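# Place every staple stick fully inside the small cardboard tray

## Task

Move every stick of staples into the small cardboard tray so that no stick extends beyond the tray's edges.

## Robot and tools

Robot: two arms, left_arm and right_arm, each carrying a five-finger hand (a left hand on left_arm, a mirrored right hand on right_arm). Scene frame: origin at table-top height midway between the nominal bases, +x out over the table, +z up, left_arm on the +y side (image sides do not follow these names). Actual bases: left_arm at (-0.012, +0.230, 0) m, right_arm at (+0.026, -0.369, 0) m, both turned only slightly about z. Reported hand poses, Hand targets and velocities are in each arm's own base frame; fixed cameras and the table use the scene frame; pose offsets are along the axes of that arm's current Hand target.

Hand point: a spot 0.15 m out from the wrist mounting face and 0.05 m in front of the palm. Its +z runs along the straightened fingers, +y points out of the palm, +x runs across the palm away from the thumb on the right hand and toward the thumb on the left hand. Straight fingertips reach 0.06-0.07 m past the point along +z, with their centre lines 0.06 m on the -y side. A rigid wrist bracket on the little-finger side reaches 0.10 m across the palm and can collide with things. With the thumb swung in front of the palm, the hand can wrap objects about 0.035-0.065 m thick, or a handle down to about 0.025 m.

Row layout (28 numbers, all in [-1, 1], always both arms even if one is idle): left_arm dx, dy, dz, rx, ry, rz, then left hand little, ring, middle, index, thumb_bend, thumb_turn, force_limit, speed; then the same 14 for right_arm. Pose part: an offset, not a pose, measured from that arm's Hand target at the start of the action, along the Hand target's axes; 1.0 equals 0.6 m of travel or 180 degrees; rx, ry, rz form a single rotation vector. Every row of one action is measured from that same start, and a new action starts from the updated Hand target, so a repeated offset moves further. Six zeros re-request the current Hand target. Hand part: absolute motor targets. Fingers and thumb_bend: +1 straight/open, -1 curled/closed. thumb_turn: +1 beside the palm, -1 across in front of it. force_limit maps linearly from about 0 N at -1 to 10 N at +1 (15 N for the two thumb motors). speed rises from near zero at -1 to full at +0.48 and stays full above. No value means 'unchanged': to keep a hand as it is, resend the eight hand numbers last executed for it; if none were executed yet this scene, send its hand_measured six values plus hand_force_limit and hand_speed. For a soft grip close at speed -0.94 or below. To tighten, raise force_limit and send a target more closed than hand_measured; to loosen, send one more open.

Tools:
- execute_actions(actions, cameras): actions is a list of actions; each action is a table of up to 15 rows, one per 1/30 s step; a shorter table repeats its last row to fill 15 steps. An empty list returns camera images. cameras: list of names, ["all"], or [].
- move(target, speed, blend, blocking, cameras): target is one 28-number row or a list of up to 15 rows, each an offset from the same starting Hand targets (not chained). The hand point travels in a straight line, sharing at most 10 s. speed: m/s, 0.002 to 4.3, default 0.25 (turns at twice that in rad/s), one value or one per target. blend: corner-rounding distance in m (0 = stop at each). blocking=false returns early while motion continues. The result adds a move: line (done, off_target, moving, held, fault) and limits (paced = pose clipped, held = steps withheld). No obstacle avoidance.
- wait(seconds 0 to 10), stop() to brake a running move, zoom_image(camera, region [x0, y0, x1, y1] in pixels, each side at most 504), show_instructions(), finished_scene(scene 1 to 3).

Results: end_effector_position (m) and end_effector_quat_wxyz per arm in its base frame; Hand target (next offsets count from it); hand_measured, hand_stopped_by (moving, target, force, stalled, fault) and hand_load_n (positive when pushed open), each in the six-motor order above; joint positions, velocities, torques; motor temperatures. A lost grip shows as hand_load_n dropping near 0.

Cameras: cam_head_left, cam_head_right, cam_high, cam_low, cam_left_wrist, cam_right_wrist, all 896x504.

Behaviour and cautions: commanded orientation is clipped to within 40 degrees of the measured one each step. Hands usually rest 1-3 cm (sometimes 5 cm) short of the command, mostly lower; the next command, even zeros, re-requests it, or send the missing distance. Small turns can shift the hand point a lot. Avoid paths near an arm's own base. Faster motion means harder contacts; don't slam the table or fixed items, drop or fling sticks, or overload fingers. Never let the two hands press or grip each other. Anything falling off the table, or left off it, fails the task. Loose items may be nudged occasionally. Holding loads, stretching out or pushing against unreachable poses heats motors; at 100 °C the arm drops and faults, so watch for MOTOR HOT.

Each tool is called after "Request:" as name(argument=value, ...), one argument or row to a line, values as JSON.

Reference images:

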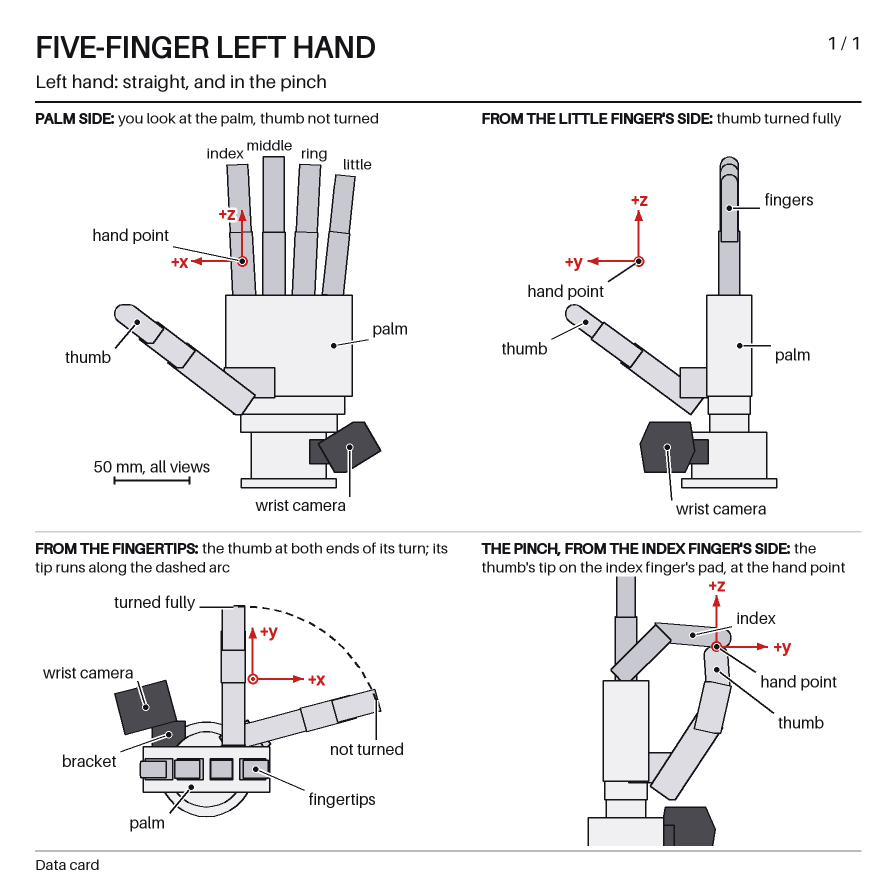

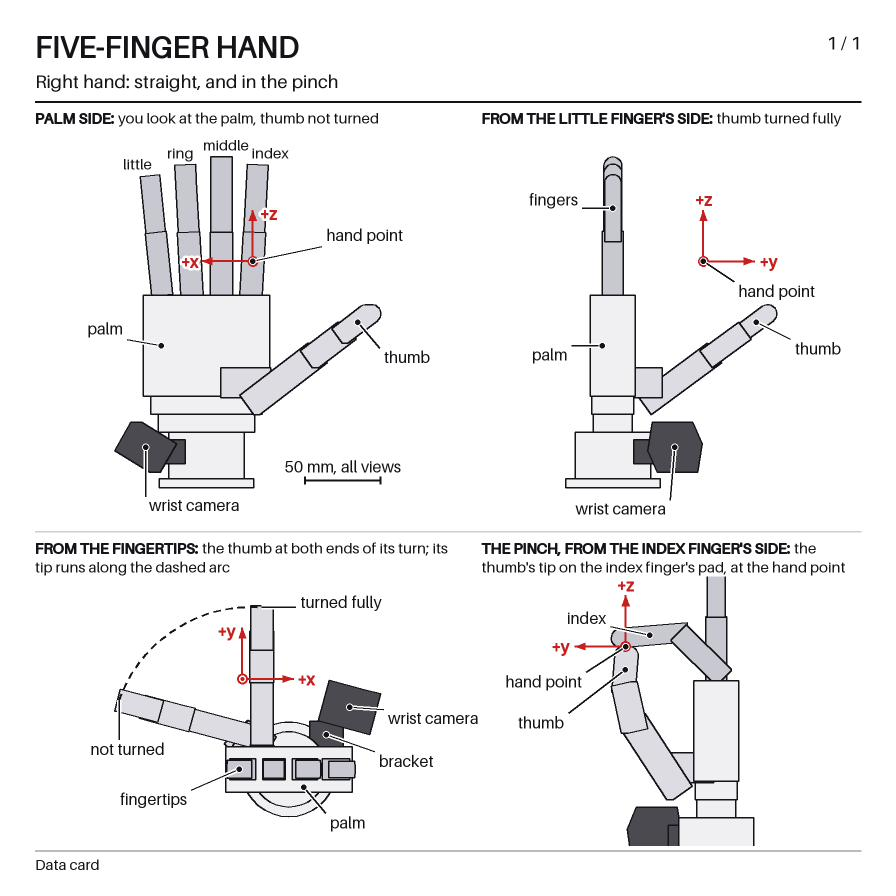

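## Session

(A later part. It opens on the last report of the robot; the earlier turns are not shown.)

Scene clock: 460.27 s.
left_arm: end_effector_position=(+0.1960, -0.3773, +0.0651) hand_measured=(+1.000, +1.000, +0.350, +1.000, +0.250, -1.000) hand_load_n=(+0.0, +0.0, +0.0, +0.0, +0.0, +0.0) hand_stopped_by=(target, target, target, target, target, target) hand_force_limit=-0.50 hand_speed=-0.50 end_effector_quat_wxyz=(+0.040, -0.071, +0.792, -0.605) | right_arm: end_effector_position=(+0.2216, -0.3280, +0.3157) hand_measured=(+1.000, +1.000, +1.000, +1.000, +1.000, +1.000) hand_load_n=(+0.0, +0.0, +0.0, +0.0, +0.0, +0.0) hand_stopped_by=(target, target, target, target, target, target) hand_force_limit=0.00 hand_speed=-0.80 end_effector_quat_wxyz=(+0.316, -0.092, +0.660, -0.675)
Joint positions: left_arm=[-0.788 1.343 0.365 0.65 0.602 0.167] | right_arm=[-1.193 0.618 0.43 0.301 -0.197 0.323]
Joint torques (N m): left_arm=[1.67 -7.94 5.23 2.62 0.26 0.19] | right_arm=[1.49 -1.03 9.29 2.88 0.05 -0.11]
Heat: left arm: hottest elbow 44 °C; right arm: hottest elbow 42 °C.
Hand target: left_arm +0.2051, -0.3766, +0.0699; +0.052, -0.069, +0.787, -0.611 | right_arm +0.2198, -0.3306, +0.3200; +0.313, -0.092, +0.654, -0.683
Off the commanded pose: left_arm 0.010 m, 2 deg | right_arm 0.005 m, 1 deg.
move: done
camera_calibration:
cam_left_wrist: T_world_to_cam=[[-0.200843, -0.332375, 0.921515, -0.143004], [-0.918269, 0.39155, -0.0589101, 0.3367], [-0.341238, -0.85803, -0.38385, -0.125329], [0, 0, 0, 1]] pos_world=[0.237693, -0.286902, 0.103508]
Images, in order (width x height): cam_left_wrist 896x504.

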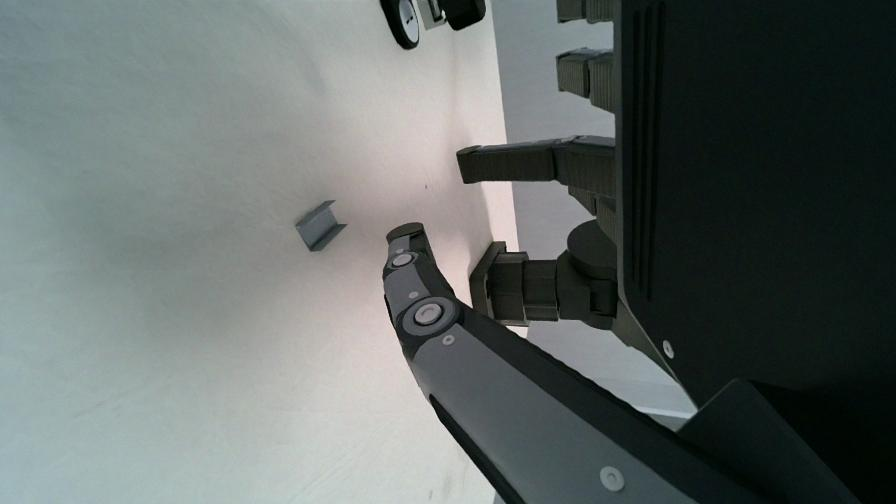

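Request:
move(
  target=[0.0101,0.0563,0.0152,0,-0.0162,-0.004,1,1,0.35,1,0.25,-1,-0.5,-0.5,0,0,0,0,0,0,1,1,1,1,1,1,0,-0.8],
  speed=0.08,
  cameras=["cam_left_wrist"],
)

Request:
zoom_image(
  camera="cam_left_wrist",
  region=[300, 130, 480, 270],
)

Scene clock: 477.37 s.
left_arm: end_effector_position=(+0.2038, -0.3731, +0.0329) hand_measured=(+1.000, +1.000, +0.350, +1.000, +0.250, -1.000) hand_load_n=(+0.0, +0.0, +0.0, +0.0, +0.0, +0.0) hand_stopped_by=(target, target, target, target, target, target) hand_force_limit=-0.50 hand_speed=-0.50 end_effector_quat_wxyz=(+0.072, -0.092, +0.788, -0.605) | right_arm: end_effector_position=(+0.2216, -0.3280, +0.3157) hand_measured=(+1.000, +1.000, +1.000, +1.000, +1.000, +1.000) hand_load_n=(+0.0, +0.0, +0.0, +0.0, +0.0, +0.0) hand_stopped_by=(target, target, target, target, target, target) hand_force_limit=0.00 hand_speed=-0.80 end_effector_quat_wxyz=(+0.316, -0.092, +0.660, -0.675)
Joint positions: left_arm=[-0.796 1.478 0.318 0.858 0.52 0.155] | right_arm=[-1.193 0.618 0.43 0.301 -0.197 0.323]
Joint torques (N m): left_arm=[-0.15 -7.71 4.04 2.45 -0.02 0.02] | right_arm=[1.49 -0.5 9.11 2.8 0.03 -0.09]
Heat: left arm: hottest elbow 44 °C; right arm: hottest elbow 42 °C.
Hand target: left_arm +0.1991, -0.3782, +0.0351; +0.068, -0.089, +0.785, -0.609 | right_arm +0.2198, -0.3306, +0.3200; +0.313, -0.092, +0.654, -0.683
Off the commanded pose: left_arm 0.007 m, 1 deg | right_arm 0.005 m, 1 deg.
move: done
camera_calibration:
cam_left_wrist: T_world_to_cam=[[-0.198801, -0.344662, 0.917435, -0.115236], [-0.942674, 0.323273, -0.0828237, 0.32061], [-0.268035, -0.881308, -0.389171, -0.154856], [0, 0, 0, 1]] pos_world=[0.237815, -0.279837, 0.0720106]
Images, in order (width x height): cam_left_wrist 896x504.

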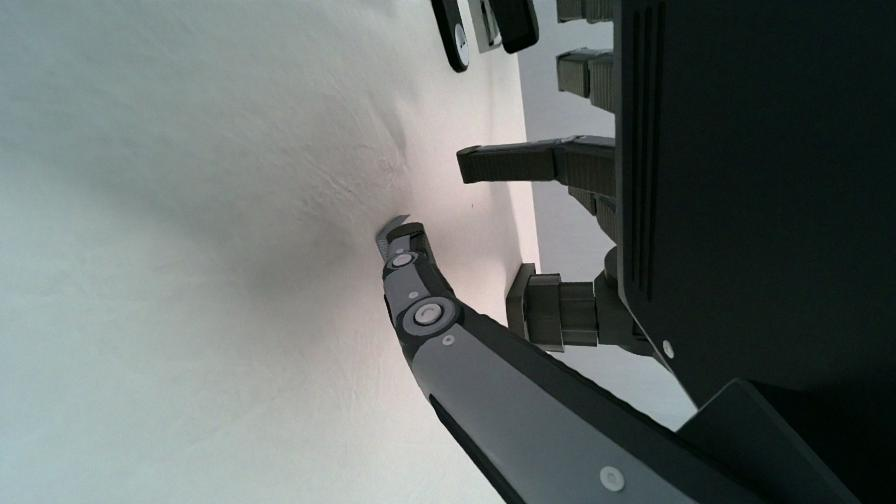

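Scaled by 2.800 from the camera's 896x504 image, which has a finer 1280x720 frame.

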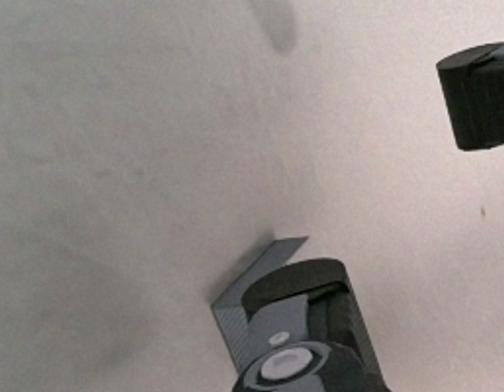

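Request:
move(
  target=[0.0265,-0.0172,0.0,0,0,0,1,1,0.35,1,0.25,-1,-0.5,-0.5,0,0,0,0,0,0,1,1,1,1,1,1,0,-0.8],
  speed=0.08,
  cameras=["cam_left_wrist"],
)

Request:
zoom_image(
  camera="cam_left_wrist",
  region=[300, 130, 480, 270],
)

Scene clock: 485.00 s.
left_arm: end_effector_position=(+0.1901, -0.3815, +0.0417) hand_measured=(+1.000, +1.000, +0.350, +1.000, +0.250, -1.000) hand_load_n=(+0.0, +0.0, +0.0, +0.0, +0.0, +0.0) hand_stopped_by=(target, target, target, target, target, target) hand_force_limit=-0.50 hand_speed=-0.50 end_effector_quat_wxyz=(+0.073, -0.090, +0.786, -0.607) | right_arm: end_effector_position=(+0.2216, -0.3280, +0.3157) hand_measured=(+1.000, +1.000, +1.000, +1.000, +1.000, +1.000) hand_load_n=(+0.0, +0.0, +0.0, +0.0, +0.0, +0.0) hand_stopped_by=(target, target, target, target, target, target) hand_force_limit=0.00 hand_speed=-0.80 end_effector_quat_wxyz=(+0.316, -0.092, +0.660, -0.675)
Joint positions: left_arm=[-0.853 1.436 0.31 0.839 0.467 0.137] | right_arm=[-1.193 0.618 0.43 0.301 -0.197 0.323]
Joint torques (N m): left_arm=[-0.15 -8.59 3.99 1.77 -0.03 -0.04] | right_arm=[1.9 -1.73 9.24 2.88 -0.02 -0.08]
Heat: left arm: hottest elbow 43 °C; right arm: hottest elbow 42 °C.
Hand target: left_arm +0.1841, -0.3842, +0.0450; +0.068, -0.089, +0.785, -0.609 | right_arm +0.2198, -0.3306, +0.3200; +0.313, -0.092, +0.654, -0.683
Off the commanded pose: left_arm 0.007 m, 1 deg | right_arm 0.005 m, 1 deg.
move: done
camera_calibration:
cam_left_wrist: T_world_to_cam=[[-0.204346, -0.339158, 0.918267, -0.125801], [-0.941709, 0.32422, -0.0898134, 0.311484], [-0.26726, -0.883093, -0.385641, -0.163511], [0, 0, 0, 1]] pos_world=[0.223921, -0.288051, 0.0804376]
Images, in order (width x height): cam_left_wrist 896x504.

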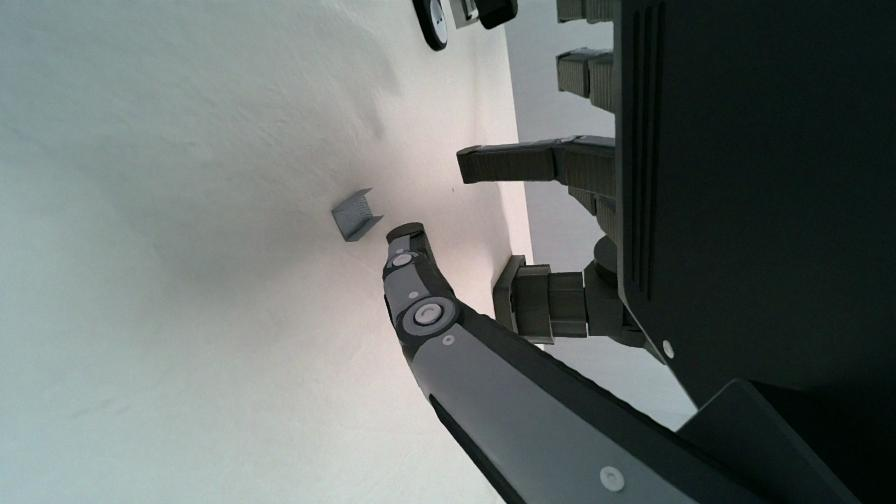

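Scaled by 2.800 from the camera's 896x504 image, which has a finer 1280x720 frame.

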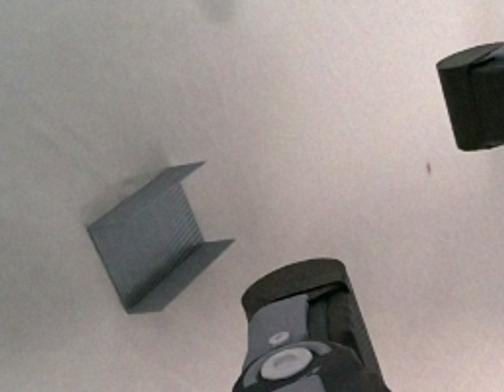

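Request:
move(
  target=[0.0,0.0275,0.0,0,0,0,1,1,0.35,1,0.25,-1,-0.5,-0.5,0,0,0,0,0,0,1,1,1,1,1,1,0,-0.8],
  speed=0.05,
  cameras=["cam_left_wrist"],
)

Request:
zoom_image(
  camera="cam_left_wrist",
  region=[300, 130, 480, 270],
)

Scene clock: 494.10 s.
left_arm: end_effector_position=(+0.1867, -0.3777, +0.0282) hand_measured=(+1.000, +1.000, +0.350, +1.000, +0.250, -1.000) hand_load_n=(+0.0, +0.0, +0.0, +0.0, +0.0, +0.0) hand_stopped_by=(target, target, target, target, target, target) hand_force_limit=-0.50 hand_speed=-0.50 end_effector_quat_wxyz=(+0.072, -0.091, +0.787, -0.606) | right_arm: end_effector_position=(+0.2216, -0.3280, +0.3157) hand_measured=(+1.000, +1.000, +1.000, +1.000, +1.000, +1.000) hand_load_n=(+0.0, +0.0, +0.0, +0.0, +0.0, -0.5) hand_stopped_by=(target, target, target, target, target, target) hand_force_limit=0.00 hand_speed=-0.80 end_effector_quat_wxyz=(+0.316, -0.092, +0.660, -0.675)
Joint positions: left_arm=[-0.853 1.49 0.292 0.907 0.467 0.137] | right_arm=[-1.193 0.618 0.43 0.301 -0.197 0.323]
Joint torques (N m): left_arm=[1.08 -7.41 3.59 2.59 0.15 -0.01] | right_arm=[2.08 -0.79 9.51 2.86 0.03 -0.08]
Heat: left arm: hottest elbow 43 °C; right arm: hottest elbow 42 °C.
Hand target: left_arm +0.1833, -0.3803, +0.0292; +0.068, -0.089, +0.785, -0.610 | right_arm +0.2198, -0.3306, +0.3200; +0.313, -0.092, +0.654, -0.683
Off the commanded pose: left_arm 0.004 m, 1 deg | right_arm 0.005 m, 1 deg.
move: done
camera_calibration:
cam_left_wrist: T_world_to_cam=[[-0.201012, -0.342588, 0.91773, -0.114736], [-0.942062, 0.324431, -0.0852308, 0.305903], [-0.268541, -0.88169, -0.387954, -0.165353], [0, 0, 0, 1]] pos_world=[0.220712, -0.284342, 0.0672199]
Images, in order (width x height): cam_left_wrist 896x504.

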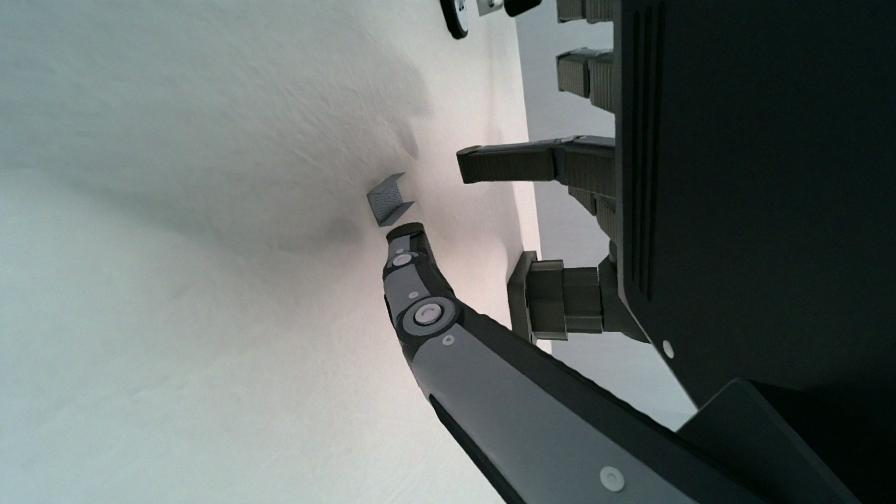

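Scaled by 2.800 from the camera's 896x504 image, which has a finer 1280x720 frame.

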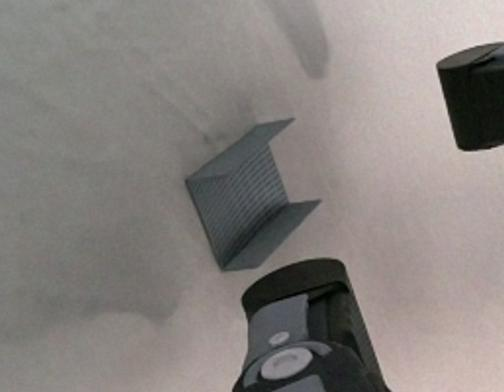

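Request:
move(
  target=[-0.0065,0.0125,0.004,0,0,0,1,1,0.35,1,0.25,-1,-0.5,-0.5,0,0,0,0,0,0,1,1,1,1,1,1,0,-0.8],
  speed=0.05,
  cameras=["cam_left_wrist"],
)

Request:
zoom_image(
  camera="cam_left_wrist",
  region=[300, 130, 480, 270],
)

Scene clock: 505.60 s.
left_arm: end_effector_position=(+0.1851, -0.3784, +0.0199) hand_measured=(+1.000, +1.000, +0.350, +1.000, +0.250, -1.000) hand_load_n=(+0.0, +0.0, +0.0, +0.0, +0.0, +0.0) hand_stopped_by=(target, target, target, target, target, target) hand_force_limit=-0.50 hand_speed=-0.50 end_effector_quat_wxyz=(+0.067, -0.089, +0.788, -0.605) | right_arm: end_effector_position=(+0.2216, -0.3280, +0.3157) hand_measured=(+1.000, +1.000, +1.000, +1.000, +1.000, +1.000) hand_load_n=(+0.0, +0.0, +0.0, +0.0, +0.0, +0.0) hand_stopped_by=(target, target, target, target, target, target) hand_force_limit=0.00 hand_speed=-0.80 end_effector_quat_wxyz=(+0.316, -0.092, +0.660, -0.675)
Joint positions: left_arm=[-0.853 1.535 0.292 0.948 0.477 0.137] | right_arm=[-1.193 0.618 0.43 0.301 -0.197 0.323]
Joint torques (N m): left_arm=[1.67 -7.18 3.62 2.51 0.24 0] | right_arm=[1.85 -1.03 9.32 2.89 0.04 -0.09]
Motor temperatures (°C): left_arm=[30 35 42 29 27 29] | right_arm=[31 25 42 25 26 25]
Heat: left arm: hottest elbow 42 °C; right arm: hottest elbow 42 °C.
Hand target: left_arm +0.1871, -0.3799, +0.0213; +0.068, -0.089, +0.785, -0.610 | right_arm +0.2198, -0.3306, +0.3200; +0.313, -0.092, +0.654, -0.683
Off the commanded pose: left_arm 0.003 m, 1 deg | right_arm 0.005 m, 1 deg.
move: done
camera_calibration:
cam_left_wrist: T_world_to_cam=[[-0.199963, -0.341401, 0.918401, -0.107332], [-0.939223, 0.333755, -0.0804284, 0.306854], [-0.279062, -0.878666, -0.38739, -0.166594], [0, 0, 0, 1]] pos_world=[0.220252, -0.285438, 0.0587167]
Images, in order (width x height): cam_left_wrist 896x504.

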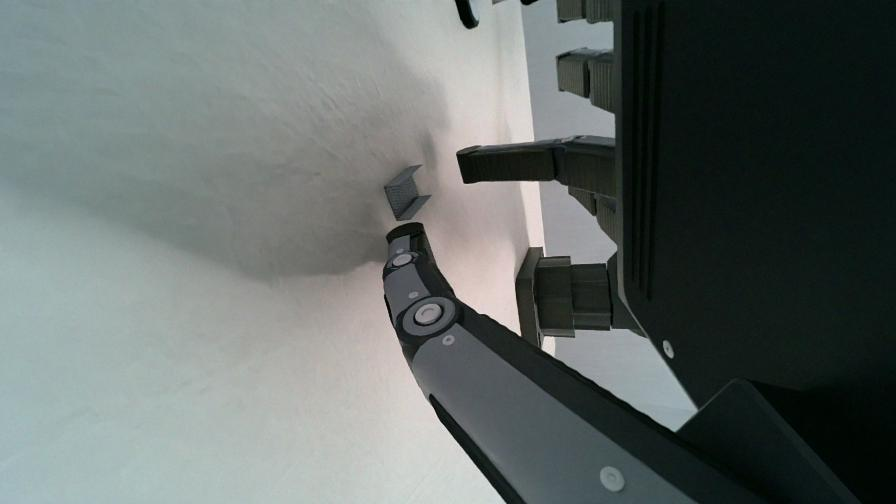

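Scaled by 2.800 from the camera's 896x504 image, which has a finer 1280x720 frame.

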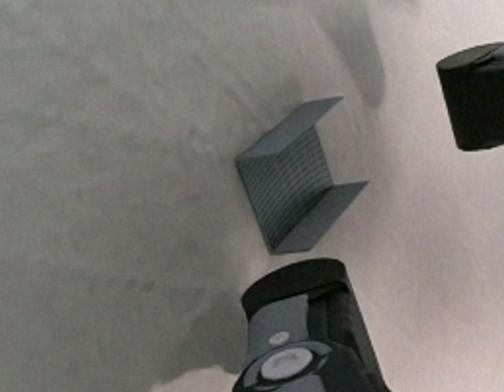

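Request:
move(
  target=[-0.0103,0.002,0.0,0,0,0,1,1,0.35,1,0.25,-1,-0.5,-0.5,0,0,0,0,0,0,1,1,1,1,1,1,0,-0.8],
  speed=0.05,
  cameras=["cam_left_wrist"],
)

Request:
zoom_image(
  camera="cam_left_wrist",
  region=[300, 130, 480, 270],
)

Scene clock: 515.20 s.
left_arm: end_effector_position=(+0.1837, -0.3768, +0.0174) hand_measured=(+1.000, +1.000, +0.350, +1.000, +0.250, -1.000) hand_load_n=(+0.0, +0.0, +0.0, -0.5, -0.5, +0.0) hand_stopped_by=(target, target, target, target, target, target) hand_force_limit=-0.50 hand_speed=-0.50 end_effector_quat_wxyz=(+0.060, -0.087, +0.790, -0.604) | right_arm: end_effector_position=(+0.2216, -0.3280, +0.3157) hand_measured=(+1.000, +1.000, +1.000, +1.000, +1.000, +1.000) hand_load_n=(+0.0, +0.0, +0.0, +0.0, +0.0, -0.5) hand_stopped_by=(target, target, target, target, target, target) hand_force_limit=0.00 hand_speed=-0.80 end_effector_quat_wxyz=(+0.316, -0.092, +0.660, -0.675)
Joint positions: left_arm=[-0.845 1.543 0.292 0.948 0.497 0.137] | right_arm=[-1.193 0.618 0.43 0.301 -0.197 0.323]
Joint torques (N m): left_arm=[2.49 -7.06 3.9 2.77 0.34 0.05] | right_arm=[1.32 -1.08 9.32 2.95 0.03 -0.1]
Heat: left arm: hottest elbow 42 °C; right arm: hottest elbow 42 °C.
Hand target: left_arm +0.1931, -0.3782, +0.0201; +0.068, -0.089, +0.785, -0.610 | right_arm +0.2198, -0.3306, +0.3200; +0.313, -0.092, +0.654, -0.683
Off the commanded pose: left_arm 0.010 m, 1 deg | right_arm 0.005 m, 1 deg.
move: done
camera_calibration:
cam_left_wrist: T_world_to_cam=[[-0.194928, -0.341263, 0.919534, -0.105707], [-0.936207, 0.344267, -0.0706957, 0.30798], [-0.292439, -0.874654, -0.3866, -0.162611], [0, 0, 0, 1]] pos_world=[0.220174, -0.284329, 0.0561085]
Images, in order (width x height): cam_left_wrist 896x504.

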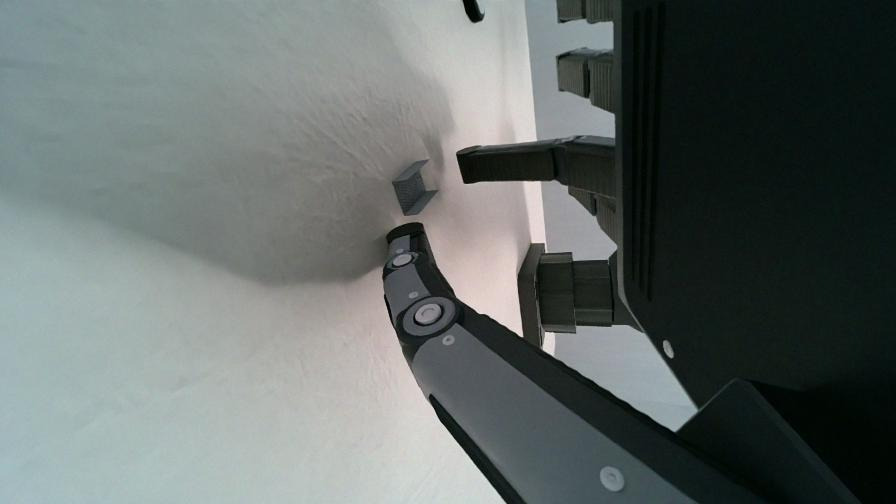

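Scaled by 2.800 from the camera's 896x504 image, which has a finer 1280x720 frame.

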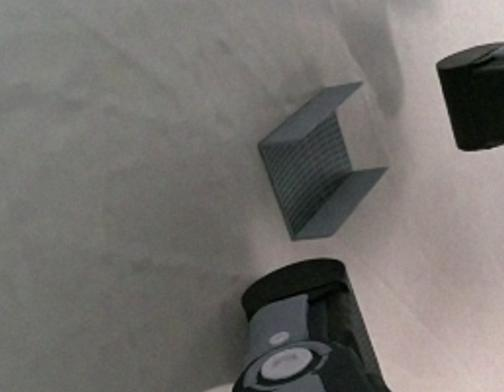

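Request:
move(
  target=[-0.0083,-0.0263,0.0025,0,0,0,1,1,0.35,1,0.25,-1,-0.5,-0.5,0,0,0,0,0,0,1,1,1,1,1,1,0,-0.8],
  speed=0.05,
  cameras=[],
)

Scene clock: 523.60 s.
left_arm: end_effector_position=(+0.1828, -0.3739, +0.0213) hand_measured=(+1.000, +1.000, +0.350, +1.000, +0.250, -1.000) hand_load_n=(+0.0, +0.0, +0.0, +0.0, +0.5, +0.0) hand_stopped_by=(target, target, target, target, target, target) hand_force_limit=-0.50 hand_speed=-0.50 end_effector_quat_wxyz=(+0.055, -0.092, +0.794, -0.598) | right_arm: end_effector_position=(+0.2216, -0.3280, +0.3157) hand_measured=(+1.000, +1.000, +1.000, +1.000, +1.000, +1.000) hand_load_n=(+0.0, +0.0, -0.5, -0.5, +0.0, +0.0) hand_stopped_by=(target, target, target, target, target, target) hand_force_limit=0.00 hand_speed=-0.80 end_effector_quat_wxyz=(+0.316, -0.092, +0.660, -0.675)
Joint positions: left_arm=[-0.84 1.5 0.295 0.881 0.503 0.137] | right_arm=[-1.193 0.618 0.43 0.301 -0.197 0.323]
Joint torques (N m): left_arm=[2.02 -8.94 5.9 1.18 0.21 0.16] | right_arm=[1.9 -0.91 9.37 2.99 0.02 -0.08]
Heat: left arm: hottest elbow 42 °C; right arm: hottest elbow 42 °C.
Hand target: left_arm +0.1992, -0.3824, +0.0351; +0.068, -0.089, +0.785, -0.610 | right_arm +0.2198, -0.3306, +0.3200; +0.313, -0.092, +0.654, -0.683
Off the commanded pose: left_arm 0.023 m, 2 deg | right_arm 0.005 m, 1 deg.
move: off_target (left_arm)
No camera images: "cameras" was empty.

Request:
move(
  target=[-0.0083,-0.038,-0.006,0,0,0,1,1,0.35,1,0.25,-1,-0.5,-0.5,0,0,0,0,0,0,1,1,1,1,1,1,0,-0.8],
  speed=0.05,
  cameras=[],
)

Scene clock: 526.23 s.
left_arm: end_effector_position=(+0.1874, -0.3744, +0.0423) hand_measured=(+1.000, +1.000, +0.350, +1.000, +0.250, -1.000) hand_load_n=(+0.0, +0.0, +0.0, +0.0, +0.0, +0.5) hand_stopped_by=(target, target, target, target, target, target) hand_force_limit=-0.50 hand_speed=-0.50 end_effector_quat_wxyz=(+0.053, -0.094, +0.795, -0.597) | right_arm: end_effector_position=(+0.2216, -0.3280, +0.3157) hand_measured=(+1.000, +1.000, +1.000, +1.000, +1.000, +1.000) hand_load_n=(+0.0, +0.0, +0.0, +0.0, +0.0, +0.0) hand_stopped_by=(target, target, target, target, target, target) hand_force_limit=0.00 hand_speed=-0.80 end_effector_quat_wxyz=(+0.316, -0.092, +0.660, -0.675)
Joint positions: left_arm=[-0.828 1.4 0.316 0.756 0.513 0.137] | right_arm=[-1.193 0.618 0.43 0.301 -0.197 0.323]
Joint torques (N m): left_arm=[2.08 -7.71 6.97 1.72 0.28 0.18] | right_arm=[1.73 -1.03 9.37 2.92 0.02 -0.11]
Heat: left arm: hottest elbow 42 °C; right arm: hottest elbow 42 °C.
Hand target: left_arm +0.2047, -0.3833, +0.0579; +0.068, -0.089, +0.785, -0.609 | right_arm +0.2198, -0.3306, +0.3200; +0.313, -0.092, +0.654, -0.683
Off the commanded pose: left_arm 0.025 m, 3 deg | right_arm 0.005 m, 1 deg.
move: off_target (left_arm)
No camera images: "cameras" was empty.

Request:
move(
  target=[-0.009,-0.0035,0.014,0,0,0,1,1,0.35,1,0.25,-1,-0.5,-0.5,0,0,0,0,0,0,1,1,1,1,1,1,0,-0.8],
  speed=0.05,
  cameras=[],
)

Scene clock: 530.70 s.
left_arm: end_effector_position=(+0.1951, -0.3824, +0.0493) hand_measured=(+1.000, +1.000, +0.350, +1.000, +0.250, -1.000) hand_load_n=(+0.0, +0.0, -0.5, +0.0, +0.0, +0.0) hand_stopped_by=(target, target, target, target, target, target) hand_force_limit=-0.50 hand_speed=-0.50 end_effector_quat_wxyz=(+0.057, -0.091, +0.791, -0.603) | right_arm: end_effector_position=(+0.2216, -0.3280, +0.3157) hand_measured=(+1.000, +1.000, +1.000, +1.000, +1.000, +1.000) hand_load_n=(+0.0, +0.0, +0.0, -0.5, +0.0, +0.0) hand_stopped_by=(target, target, target, target, target, target) hand_force_limit=0.00 hand_speed=-0.80 end_effector_quat_wxyz=(+0.316, -0.092, +0.660, -0.675)
Joint positions: left_arm=[-0.827 1.406 0.342 0.753 0.515 0.137] | right_arm=[-1.193 0.618 0.43 0.301 -0.197 0.323]
Joint torques (N m): left_arm=[3.02 -6.3 7.16 1.87 0.13 0.15] | right_arm=[1.96 -1.14 9.42 2.82 0.01 -0.08]
Heat: left arm: hottest elbow 42 °C; right arm: hottest elbow 42 °C.
Hand target: left_arm +0.2117, -0.3904, +0.0578; +0.068, -0.089, +0.785, -0.609 | right_arm +0.2198, -0.3306, +0.3200; +0.313, -0.092, +0.654, -0.683
Off the commanded pose: left_arm 0.020 m, 2 deg | right_arm 0.005 m, 1 deg.
move: off_target (left_arm)
No camera images: "cameras" was empty.

Request:
move(
  target=[0.009,0.0503,0.0047,0,0,0,1,1,0.35,1,0.25,-1,-0.5,-0.5,0,0,0,0,0,0,1,1,1,1,1,1,0,-0.8],
  speed=0.05,
  cameras=["cam_left_wrist"],
)

Request:
zoom_image(
  camera="cam_left_wrist",
  region=[300, 130, 480, 270],
)

Scene clock: 536.10 s.
left_arm: end_effector_position=(+0.1997, -0.3870, +0.0268) hand_measured=(+1.000, +1.000, +0.350, +1.000, +0.250, -1.000) hand_load_n=(+0.0, +0.0, +0.0, +0.0, +0.0, +0.0) hand_stopped_by=(target, target, target, target, target, target) hand_force_limit=-0.50 hand_speed=-0.50 end_effector_quat_wxyz=(+0.060, -0.089, +0.788, -0.606) | right_arm: end_effector_position=(+0.2216, -0.3280, +0.3157) hand_measured=(+1.000, +1.000, +1.000, +1.000, +1.000, +1.000) hand_load_n=(+0.0, +0.0, +0.0, +0.0, +0.0, +0.0) hand_stopped_by=(target, target, target, target, target, target) hand_force_limit=0.00 hand_speed=-0.80 end_effector_quat_wxyz=(+0.316, -0.092, +0.660, -0.675)
Joint positions: left_arm=[-0.827 1.533 0.342 0.891 0.513 0.137] | right_arm=[-1.193 0.618 0.43 0.301 -0.197 0.323]
Joint torques (N m): left_arm=[1.67 -7 3.81 2.61 -0.1 0.15] | right_arm=[1.96 -1.03 9.24 3.06 -0.01 -0.1]
Heat: left arm: hottest elbow 42 °C; right arm: hottest elbow 42 °C.
Hand target: left_arm +0.2054, -0.3870, +0.0279; +0.068, -0.089, +0.785, -0.609 | right_arm +0.2198, -0.3306, +0.3200; +0.313, -0.092, +0.654, -0.683
Off the commanded pose: left_arm 0.006 m, 1 deg | right_arm 0.005 m, 1 deg.
move: done
camera_calibration:
cam_left_wrist: T_world_to_cam=[[-0.192038, -0.337188, 0.921643, -0.113816], [-0.937273, 0.341417, -0.0703858, 0.326309], [-0.290931, -0.877348, -0.381602, -0.164652], [0, 0, 0, 1]] pos_world=[0.236081, -0.294242, 0.0650338]
Images, in order (width x height): cam_left_wrist 896x504.

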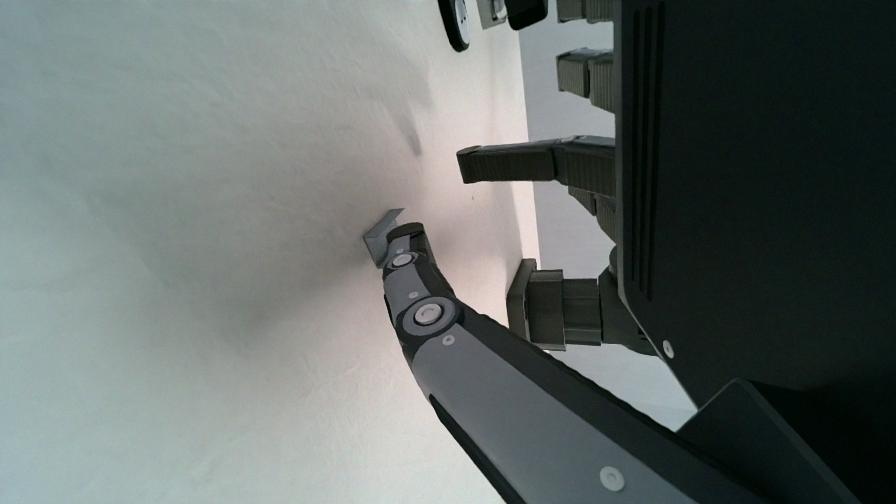

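Scaled by 2.800 from the camera's 896x504 image, which has a finer 1280x720 frame.

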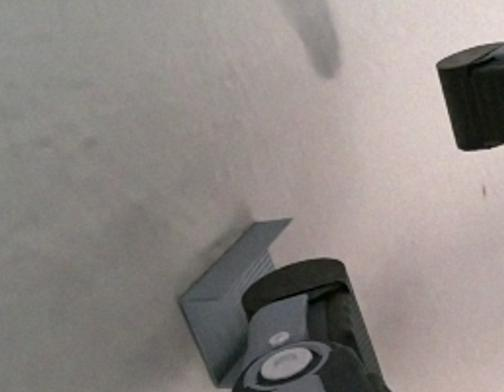

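Request:
move(
  target=[0.0298,-0.0248,-0.0182,0,0,0,1,1,0.35,1,0.25,-1,-0.5,-0.5,0,0,0,0,0,0,1,1,1,1,1,1,0,-0.8],
  speed=0.08,
  cameras=[],
)

Scene clock: 542.97 s.
left_arm: end_effector_position=(+0.1926, -0.3817, +0.0429) hand_measured=(+1.000, +1.000, +0.350, +1.000, +0.250, -1.000) hand_load_n=(+0.0, +0.0, +0.0, +0.0, +0.0, +0.0) hand_stopped_by=(target, target, target, target, target, target) hand_force_limit=-0.50 hand_speed=-0.50 end_effector_quat_wxyz=(+0.073, -0.091, +0.785, -0.608) | right_arm: end_effector_position=(+0.2216, -0.3280, +0.3157) hand_measured=(+1.000, +1.000, +1.000, +1.000, +1.000, +1.000) hand_load_n=(+0.0, +0.0, +0.0, +0.0, +0.0, +0.0) hand_stopped_by=(target, target, target, target, target, target) hand_force_limit=0.00 hand_speed=-0.80 end_effector_quat_wxyz=(+0.316, -0.092, +0.660, -0.675)
Joint positions: left_arm=[-0.846 1.436 0.314 0.838 0.473 0.137] | right_arm=[-1.193 0.618 0.43 0.301 -0.197 0.323]
Joint torques (N m): left_arm=[0.56 -7.59 4.31 1.72 -0.02 0.01] | right_arm=[1.96 -1.26 9.18 2.99 0.04 -0.13]
Heat: left arm: hottest elbow 42 °C; right arm: hottest elbow 42 °C.
Hand target: left_arm +0.1865, -0.3843, +0.0452; +0.068, -0.089, +0.785, -0.610 | right_arm +0.2198, -0.3306, +0.3200; +0.313, -0.092, +0.654, -0.683
Off the commanded pose: left_arm 0.007 m, 1 deg | right_arm 0.005 m, 1 deg.
move: done
No camera images: "cameras" was empty.

Request:
move(
  target=[0.0,0.0397,0.0063,0,0,0,1,1,0.35,1,0.25,-1,-0.5,-0.5,0,0,0,0,0,0,1,1,1,1,1,1,0,-0.8],
  speed=0.05,
  cameras=["cam_left_wrist"],
)

Request:
zoom_image(
  camera="cam_left_wrist",
  region=[300, 130, 480, 270],
)

Scene clock: 547.27 s.
left_arm: end_effector_position=(+0.1902, -0.3790, +0.0201) hand_measured=(+1.000, +1.000, +0.350, +1.000, +0.250, -1.000) hand_load_n=(+0.0, +0.0, +0.0, +0.0, +0.0, +0.0) hand_stopped_by=(target, target, target, target, target, target) hand_force_limit=-0.50 hand_speed=-0.50 end_effector_quat_wxyz=(+0.071, -0.092, +0.787, -0.605) | right_arm: end_effector_position=(+0.2216, -0.3280, +0.3157) hand_measured=(+1.000, +1.000, +1.000, +1.000, +1.000, +1.000) hand_load_n=(+0.0, +0.0, +0.0, +0.0, +0.0, +0.0) hand_stopped_by=(target, target, target, target, target, target) hand_force_limit=0.00 hand_speed=-0.80 end_effector_quat_wxyz=(+0.316, -0.092, +0.660, -0.675)
Joint positions: left_arm=[-0.846 1.54 0.298 0.95 0.473 0.137] | right_arm=[-1.193 0.618 0.43 0.301 -0.197 0.323]
Joint torques (N m): left_arm=[0.56 -7.59 3.29 2.78 0.08 0.05] | right_arm=[1.55 -1.14 9.21 2.95 0.03 -0.12]
Heat: left arm: hottest elbow 42 °C; right arm: hottest elbow 42 °C.
Hand target: left_arm +0.1859, -0.3821, +0.0211; +0.068, -0.089, +0.785, -0.609 | right_arm +0.2198, -0.3306, +0.3200; +0.313, -0.092, +0.654, -0.683
Off the commanded pose: left_arm 0.005 m, 1 deg | right_arm 0.005 m, 1 deg.
move: done
camera_calibration:
cam_left_wrist: T_world_to_cam=[[-0.198817, -0.342555, 0.91822, -0.107374], [-0.942552, 0.323478, -0.0834078, 0.308645], [-0.268452, -0.882053, -0.387189, -0.168948], [0, 0, 0, 1]] pos_world=[0.224212, -0.285643, 0.0589215]
Images, in order (width x height): cam_left_wrist 896x504.

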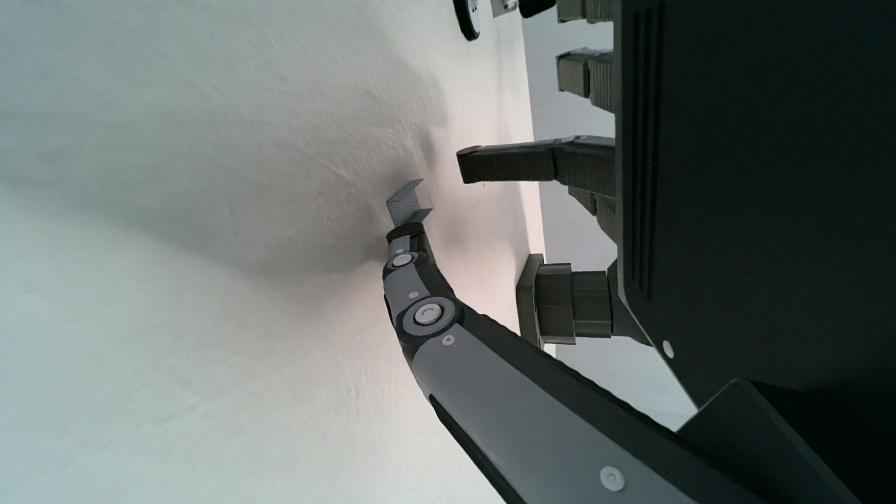

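Scaled by 2.800 from the camera's 896x504 image, which has a finer 1280x720 frame.

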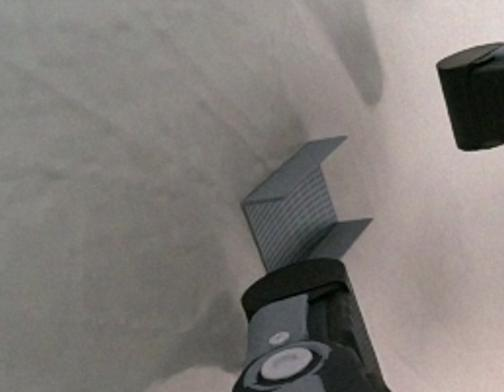

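Request:
move(
  target=[0,0,0,0,0,0,1,1,-0.3,1,0.25,-1,-0.5,-0.9,0,0,0,0,0,0,1,1,1,1,1,1,0,-0.8],
  speed=0.05,
  cameras=["cam_left_wrist"],
)

Request:
zoom_image(
  camera="cam_left_wrist",
  region=[300, 130, 480, 270],
)

Scene clock: 553.93 s.
left_arm: end_effector_position=(+0.1906, -0.3796, +0.0213) hand_measured=(+1.000, +1.000, -0.272, +1.000, +0.250, -1.000) hand_load_n=(+0.0, +0.0, +5.0, +0.0, +0.5, +0.0) hand_stopped_by=(target, target, force, target, target, target) hand_force_limit=-0.50 hand_speed=-0.90 end_effector_quat_wxyz=(+0.073, -0.091, +0.786, -0.607) | right_arm: end_effector_position=(+0.2216, -0.3280, +0.3157) hand_measured=(+1.000, +1.000, +1.000, +1.000, +1.000, +1.000) hand_load_n=(-0.5, +0.0, +0.0, +0.0, +0.0, -0.5) hand_stopped_by=(target, target, target, target, target, target) hand_force_limit=0.00 hand_speed=-0.80 end_effector_quat_wxyz=(+0.316, -0.092, +0.660, -0.675)
Joint positions: left_arm=[-0.846 1.54 0.298 0.955 0.473 0.137] | right_arm=[-1.193 0.618 0.43 0.301 -0.197 0.323]
Joint torques (N m): left_arm=[0.5 -7 3.34 2.26 0.11 0.07] | right_arm=[1.96 -1.44 9.4 2.76 0.02 -0.08]
Heat: left arm: hottest elbow 41 °C; right arm: hottest elbow 42 °C.
Hand target: left_arm +0.1860, -0.3821, +0.0212; +0.068, -0.089, +0.785, -0.610 | right_arm +0.2198, -0.3306, +0.3200; +0.313, -0.092, +0.654, -0.683
Off the commanded pose: left_arm 0.005 m, 1 deg | right_arm 0.005 m, 1 deg.
move: done
camera_calibration:
cam_left_wrist: T_world_to_cam=[[-0.202353, -0.338636, 0.918901, -0.106424], [-0.942225, 0.3231, -0.0884191, 0.309265], [-0.266955, -0.883703, -0.384452, -0.169843], [0, 0, 0, 1]] pos_world=[0.224522, -0.286053, 0.0598419]
Images, in order (width x height): cam_left_wrist 896x504.

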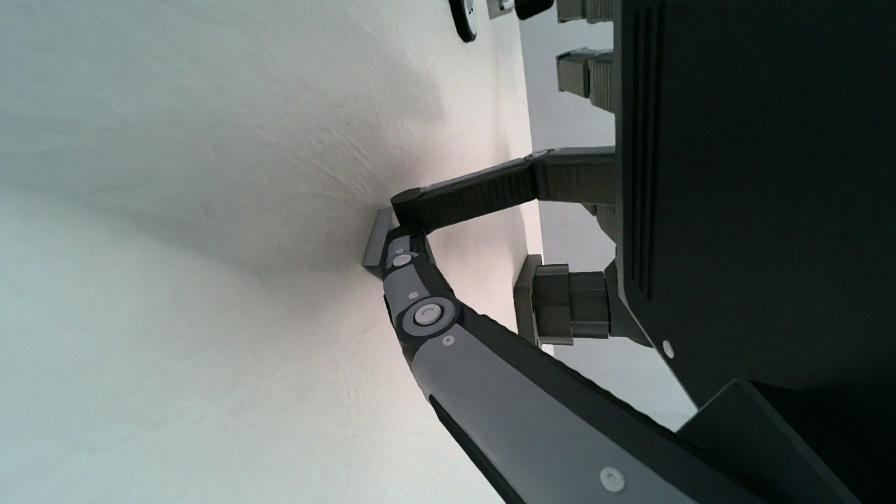

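Scaled by 2.800 from the camera's 896x504 image, which has a finer 1280x720 frame.

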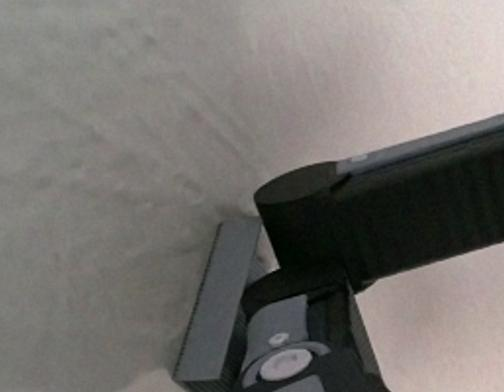

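Request:
move(
  target=[0,0,0,0,0,0,1,1,0.2,1,0.25,-1,-0.5,-0.7,0,0,0,0,0,0,1,1,1,1,1,1,0,-0.8],
  speed=0.05,
  cameras=["cam_left_wrist"],
)

Request:
zoom_image(
  camera="cam_left_wrist",
  region=[300, 130, 480, 270],
)

Scene clock: 575.80 s.
left_arm: end_effector_position=(+0.1906, -0.3796, +0.0213) hand_measured=(+1.000, +1.000, +0.200, +1.000, +0.250, -1.000) hand_load_n=(+0.0, +0.0, +0.0, +0.0, -0.5, +0.0) hand_stopped_by=(target, target, target, target, target, target) hand_force_limit=-0.50 hand_speed=-0.70 end_effector_quat_wxyz=(+0.073, -0.091, +0.786, -0.607) | right_arm: end_effector_position=(+0.2216, -0.3280, +0.3157) hand_measured=(+1.000, +1.000, +1.000, +1.000, +1.000, +1.000) hand_load_n=(+0.0, +0.0, +0.0, +0.0, +0.0, +0.0) hand_stopped_by=(target, target, target, target, target, target) hand_force_limit=0.00 hand_speed=-0.80 end_effector_quat_wxyz=(+0.316, -0.092, +0.660, -0.675)
Joint positions: left_arm=[-0.846 1.54 0.298 0.955 0.473 0.137] | right_arm=[-1.193 0.618 0.43 0.301 -0.197 0.323]
Joint torques (N m): left_arm=[0.21 -7.06 3.32 2.14 0.07 0.03] | right_arm=[1.67 -0.62 9.54 2.96 0.09 -0.11]
Heat: left arm: hottest elbow 41 °C; right arm: hottest elbow 42 °C.
Hand target: left_arm +0.1860, -0.3821, +0.0212; +0.068, -0.089, +0.785, -0.610 | right_arm +0.2198, -0.3306, +0.3200; +0.313, -0.092, +0.654, -0.683
Off the commanded pose: left_arm 0.005 m, 1 deg | right_arm 0.005 m, 1 deg.
move: done
camera_calibration:
cam_left_wrist: T_world_to_cam=[[-0.202353, -0.338636, 0.918901, -0.106424], [-0.942225, 0.3231, -0.0884191, 0.309265], [-0.266955, -0.883703, -0.384452, -0.169843], [0, 0, 0, 1]] pos_world=[0.224522, -0.286053, 0.0598419]
Images, in order (width x height): cam_left_wrist 896x504.

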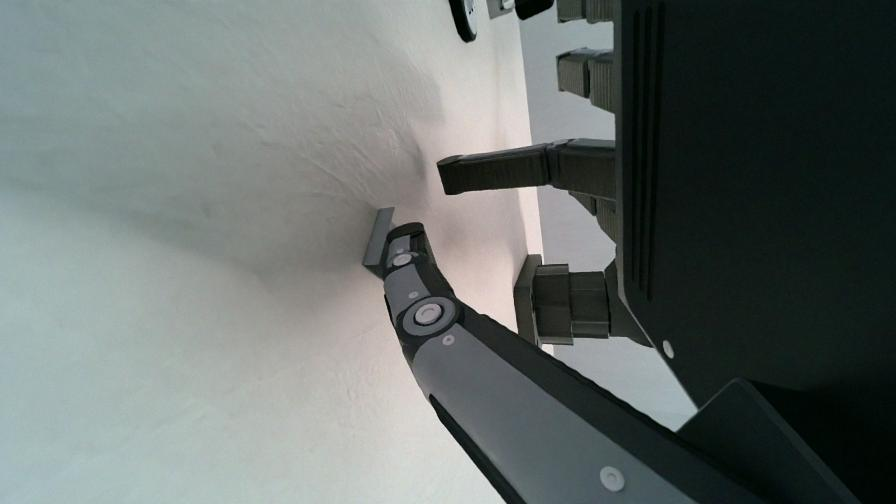

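Scaled by 2.800 from the camera's 896x504 image, which has a finer 1280x720 frame.

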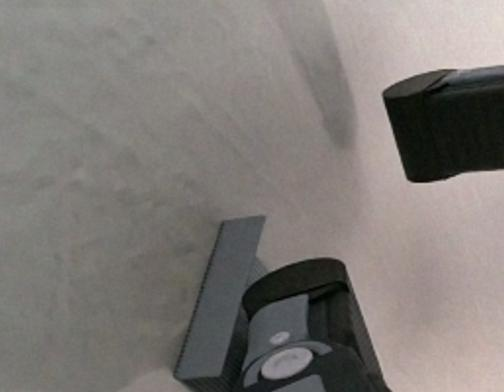

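Request:
move(
  target=[0,-0.0647,-0.0162,0,0,0,1,1,0.35,1,0.25,-1,-0.5,-0.7,0,0,0,0,0,0,1,1,1,1,1,1,0,-0.8],
  speed=0.08,
  cameras=["cam_left_wrist"],
)

Request:
zoom_image(
  camera="cam_left_wrist",
  region=[260, 130, 440, 270],
)

Scene clock: 579.13 s.
left_arm: end_effector_position=(+0.1846, -0.3727, +0.0512) hand_measured=(+1.000, +1.000, +0.350, +1.000, +0.250, -1.000) hand_load_n=(+0.0, +0.0, +0.0, +0.0, +0.0, +0.5) hand_stopped_by=(target, target, target, target, target, target) hand_force_limit=-0.50 hand_speed=-0.70 end_effector_quat_wxyz=(+0.069, -0.094, +0.790, -0.602) | right_arm: end_effector_position=(+0.2216, -0.3280, +0.3157) hand_measured=(+1.000, +1.000, +1.000, +1.000, +1.000, +1.000) hand_load_n=(+0.0, +0.0, +0.0, +0.0, +0.0, +0.0) hand_stopped_by=(target, target, target, target, target, target) hand_force_limit=0.00 hand_speed=-0.80 end_effector_quat_wxyz=(+0.316, -0.092, +0.660, -0.675)
Joint positions: left_arm=[-0.846 1.35 0.298 0.748 0.473 0.137] | right_arm=[-1.193 0.618 0.43 0.301 -0.197 0.323]
Joint torques (N m): left_arm=[0.67 -6.95 6.39 1.58 0.12 0.05] | right_arm=[2.14 -1.67 9.13 2.84 0.04 -0.11]
Heat: left arm: hottest elbow 41 °C; right arm: hottest elbow 42 °C.
Hand target: left_arm +0.1861, -0.3823, +0.0611; +0.068, -0.089, +0.785, -0.609 | right_arm +0.2198, -0.3306, +0.3200; +0.313, -0.092, +0.654, -0.683
Off the commanded pose: left_arm 0.014 m, 1 deg | right_arm 0.005 m, 1 deg.
move: off_target (left_arm)
camera_calibration:
cam_left_wrist: T_world_to_cam=[[-0.191583, -0.350632, 0.916708, -0.13927], [-0.943176, 0.324147, -0.0731316, 0.303756], [-0.271506, -0.878627, -0.392809, -0.15072], [0, 0, 0, 1]] pos_world=[0.218893, -0.279721, 0.0906797]
Images, in order (width x height): cam_left_wrist 896x504.

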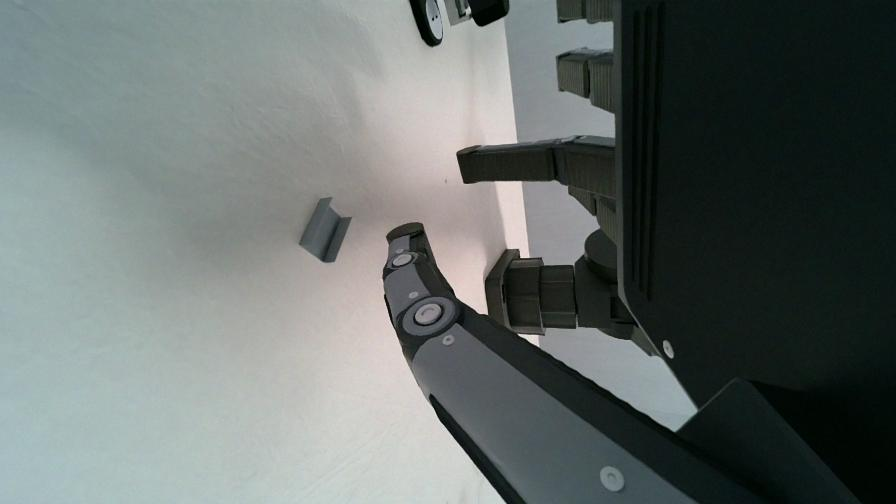

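Scaled by 2.800 from the camera's 896x504 image, which has a finer 1280x720 frame.

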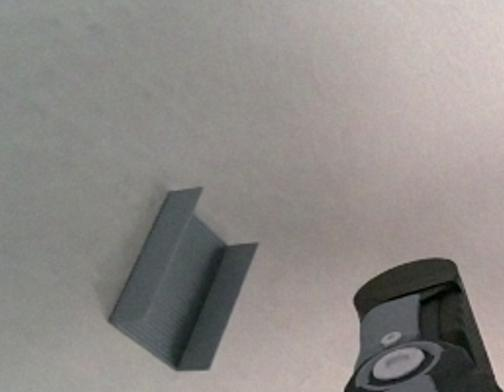

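Request:
move(
  target=[0.0096,0.005,-0.0202,0,-0.1428,-0.0356,1,1,0.35,1,0.25,-1,-0.5,-0.7,0,0,0,0,0,0,1,1,1,1,1,1,0,-0.8],
  speed=0.1,
  cameras=["cam_left_wrist"],
)

Request:
zoom_image(
  camera="cam_left_wrist",
  region=[260, 130, 440, 270],
)

Scene clock: 596.60 s.
left_arm: end_effector_position=(+0.1832, -0.3685, +0.0571) hand_measured=(+1.000, +1.000, +0.350, +1.000, +0.250, -1.000) hand_load_n=(+0.0, +0.0, +0.0, +0.0, +0.0, +0.0) hand_stopped_by=(target, target, target, target, target, target) hand_force_limit=-0.50 hand_speed=-0.70 end_effector_quat_wxyz=(+0.213, -0.266, +0.746, -0.572) | right_arm: end_effector_position=(+0.2216, -0.3280, +0.3157) hand_measured=(+1.000, +1.000, +1.000, +1.000, +1.000, +1.000) hand_load_n=(+0.0, +0.0, +0.0, +0.0, +0.0, +0.0) hand_stopped_by=(target, target, target, target, target, target) hand_force_limit=0.00 hand_speed=-0.80 end_effector_quat_wxyz=(+0.316, -0.092, +0.660, -0.675)
Joint positions: left_arm=[-1.155 1.25 0.227 0.754 -0.274 -0.061] | right_arm=[-1.193 0.618 0.43 0.301 -0.197 0.323]
Joint torques (N m): left_arm=[0.26 -6.12 4.81 1.65 -0.19 -0.04] | right_arm=[2.02 -0.97 9.42 2.85 0.02 -0.1]
Heat: left arm: hottest elbow 42 °C; right arm: hottest elbow 42 °C.
Hand target: left_arm +0.1776, -0.3714, +0.0612; +0.207, -0.266, +0.744, -0.577 | right_arm +0.2198, -0.3306, +0.3200; +0.313, -0.092, +0.654, -0.683
Off the commanded pose: left_arm 0.007 m, 1 deg | right_arm 0.005 m, 1 deg.
move: done
camera_calibration:
cam_left_wrist: T_world_to_cam=[[-0.0350575, -0.402345, 0.914816, -0.19099], [-0.987099, -0.129154, -0.0946309, 0.143715], [0.156227, -0.906332, -0.392627, -0.233588], [0, 0, 0, 1]] pos_world=[0.171658, -0.269991, 0.0966078]
Images, in order (width x height): cam_left_wrist 896x504.

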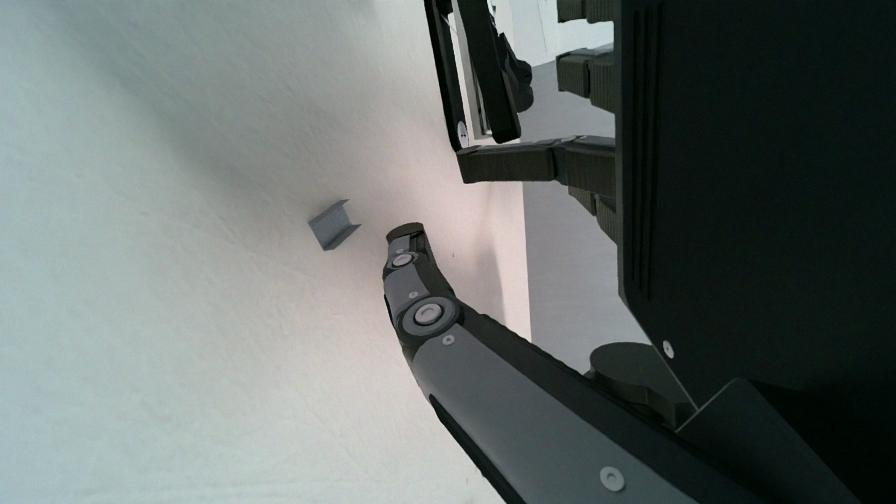

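Scaled by 2.800 from the camera's 896x504 image, which has a finer 1280x720 frame.

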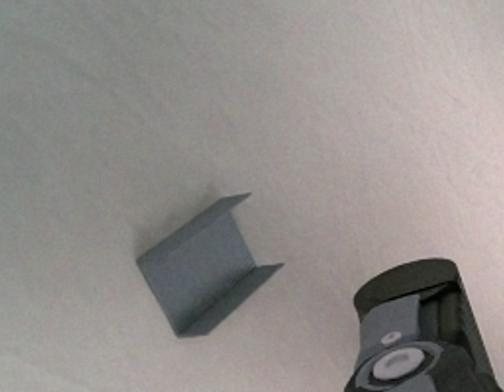

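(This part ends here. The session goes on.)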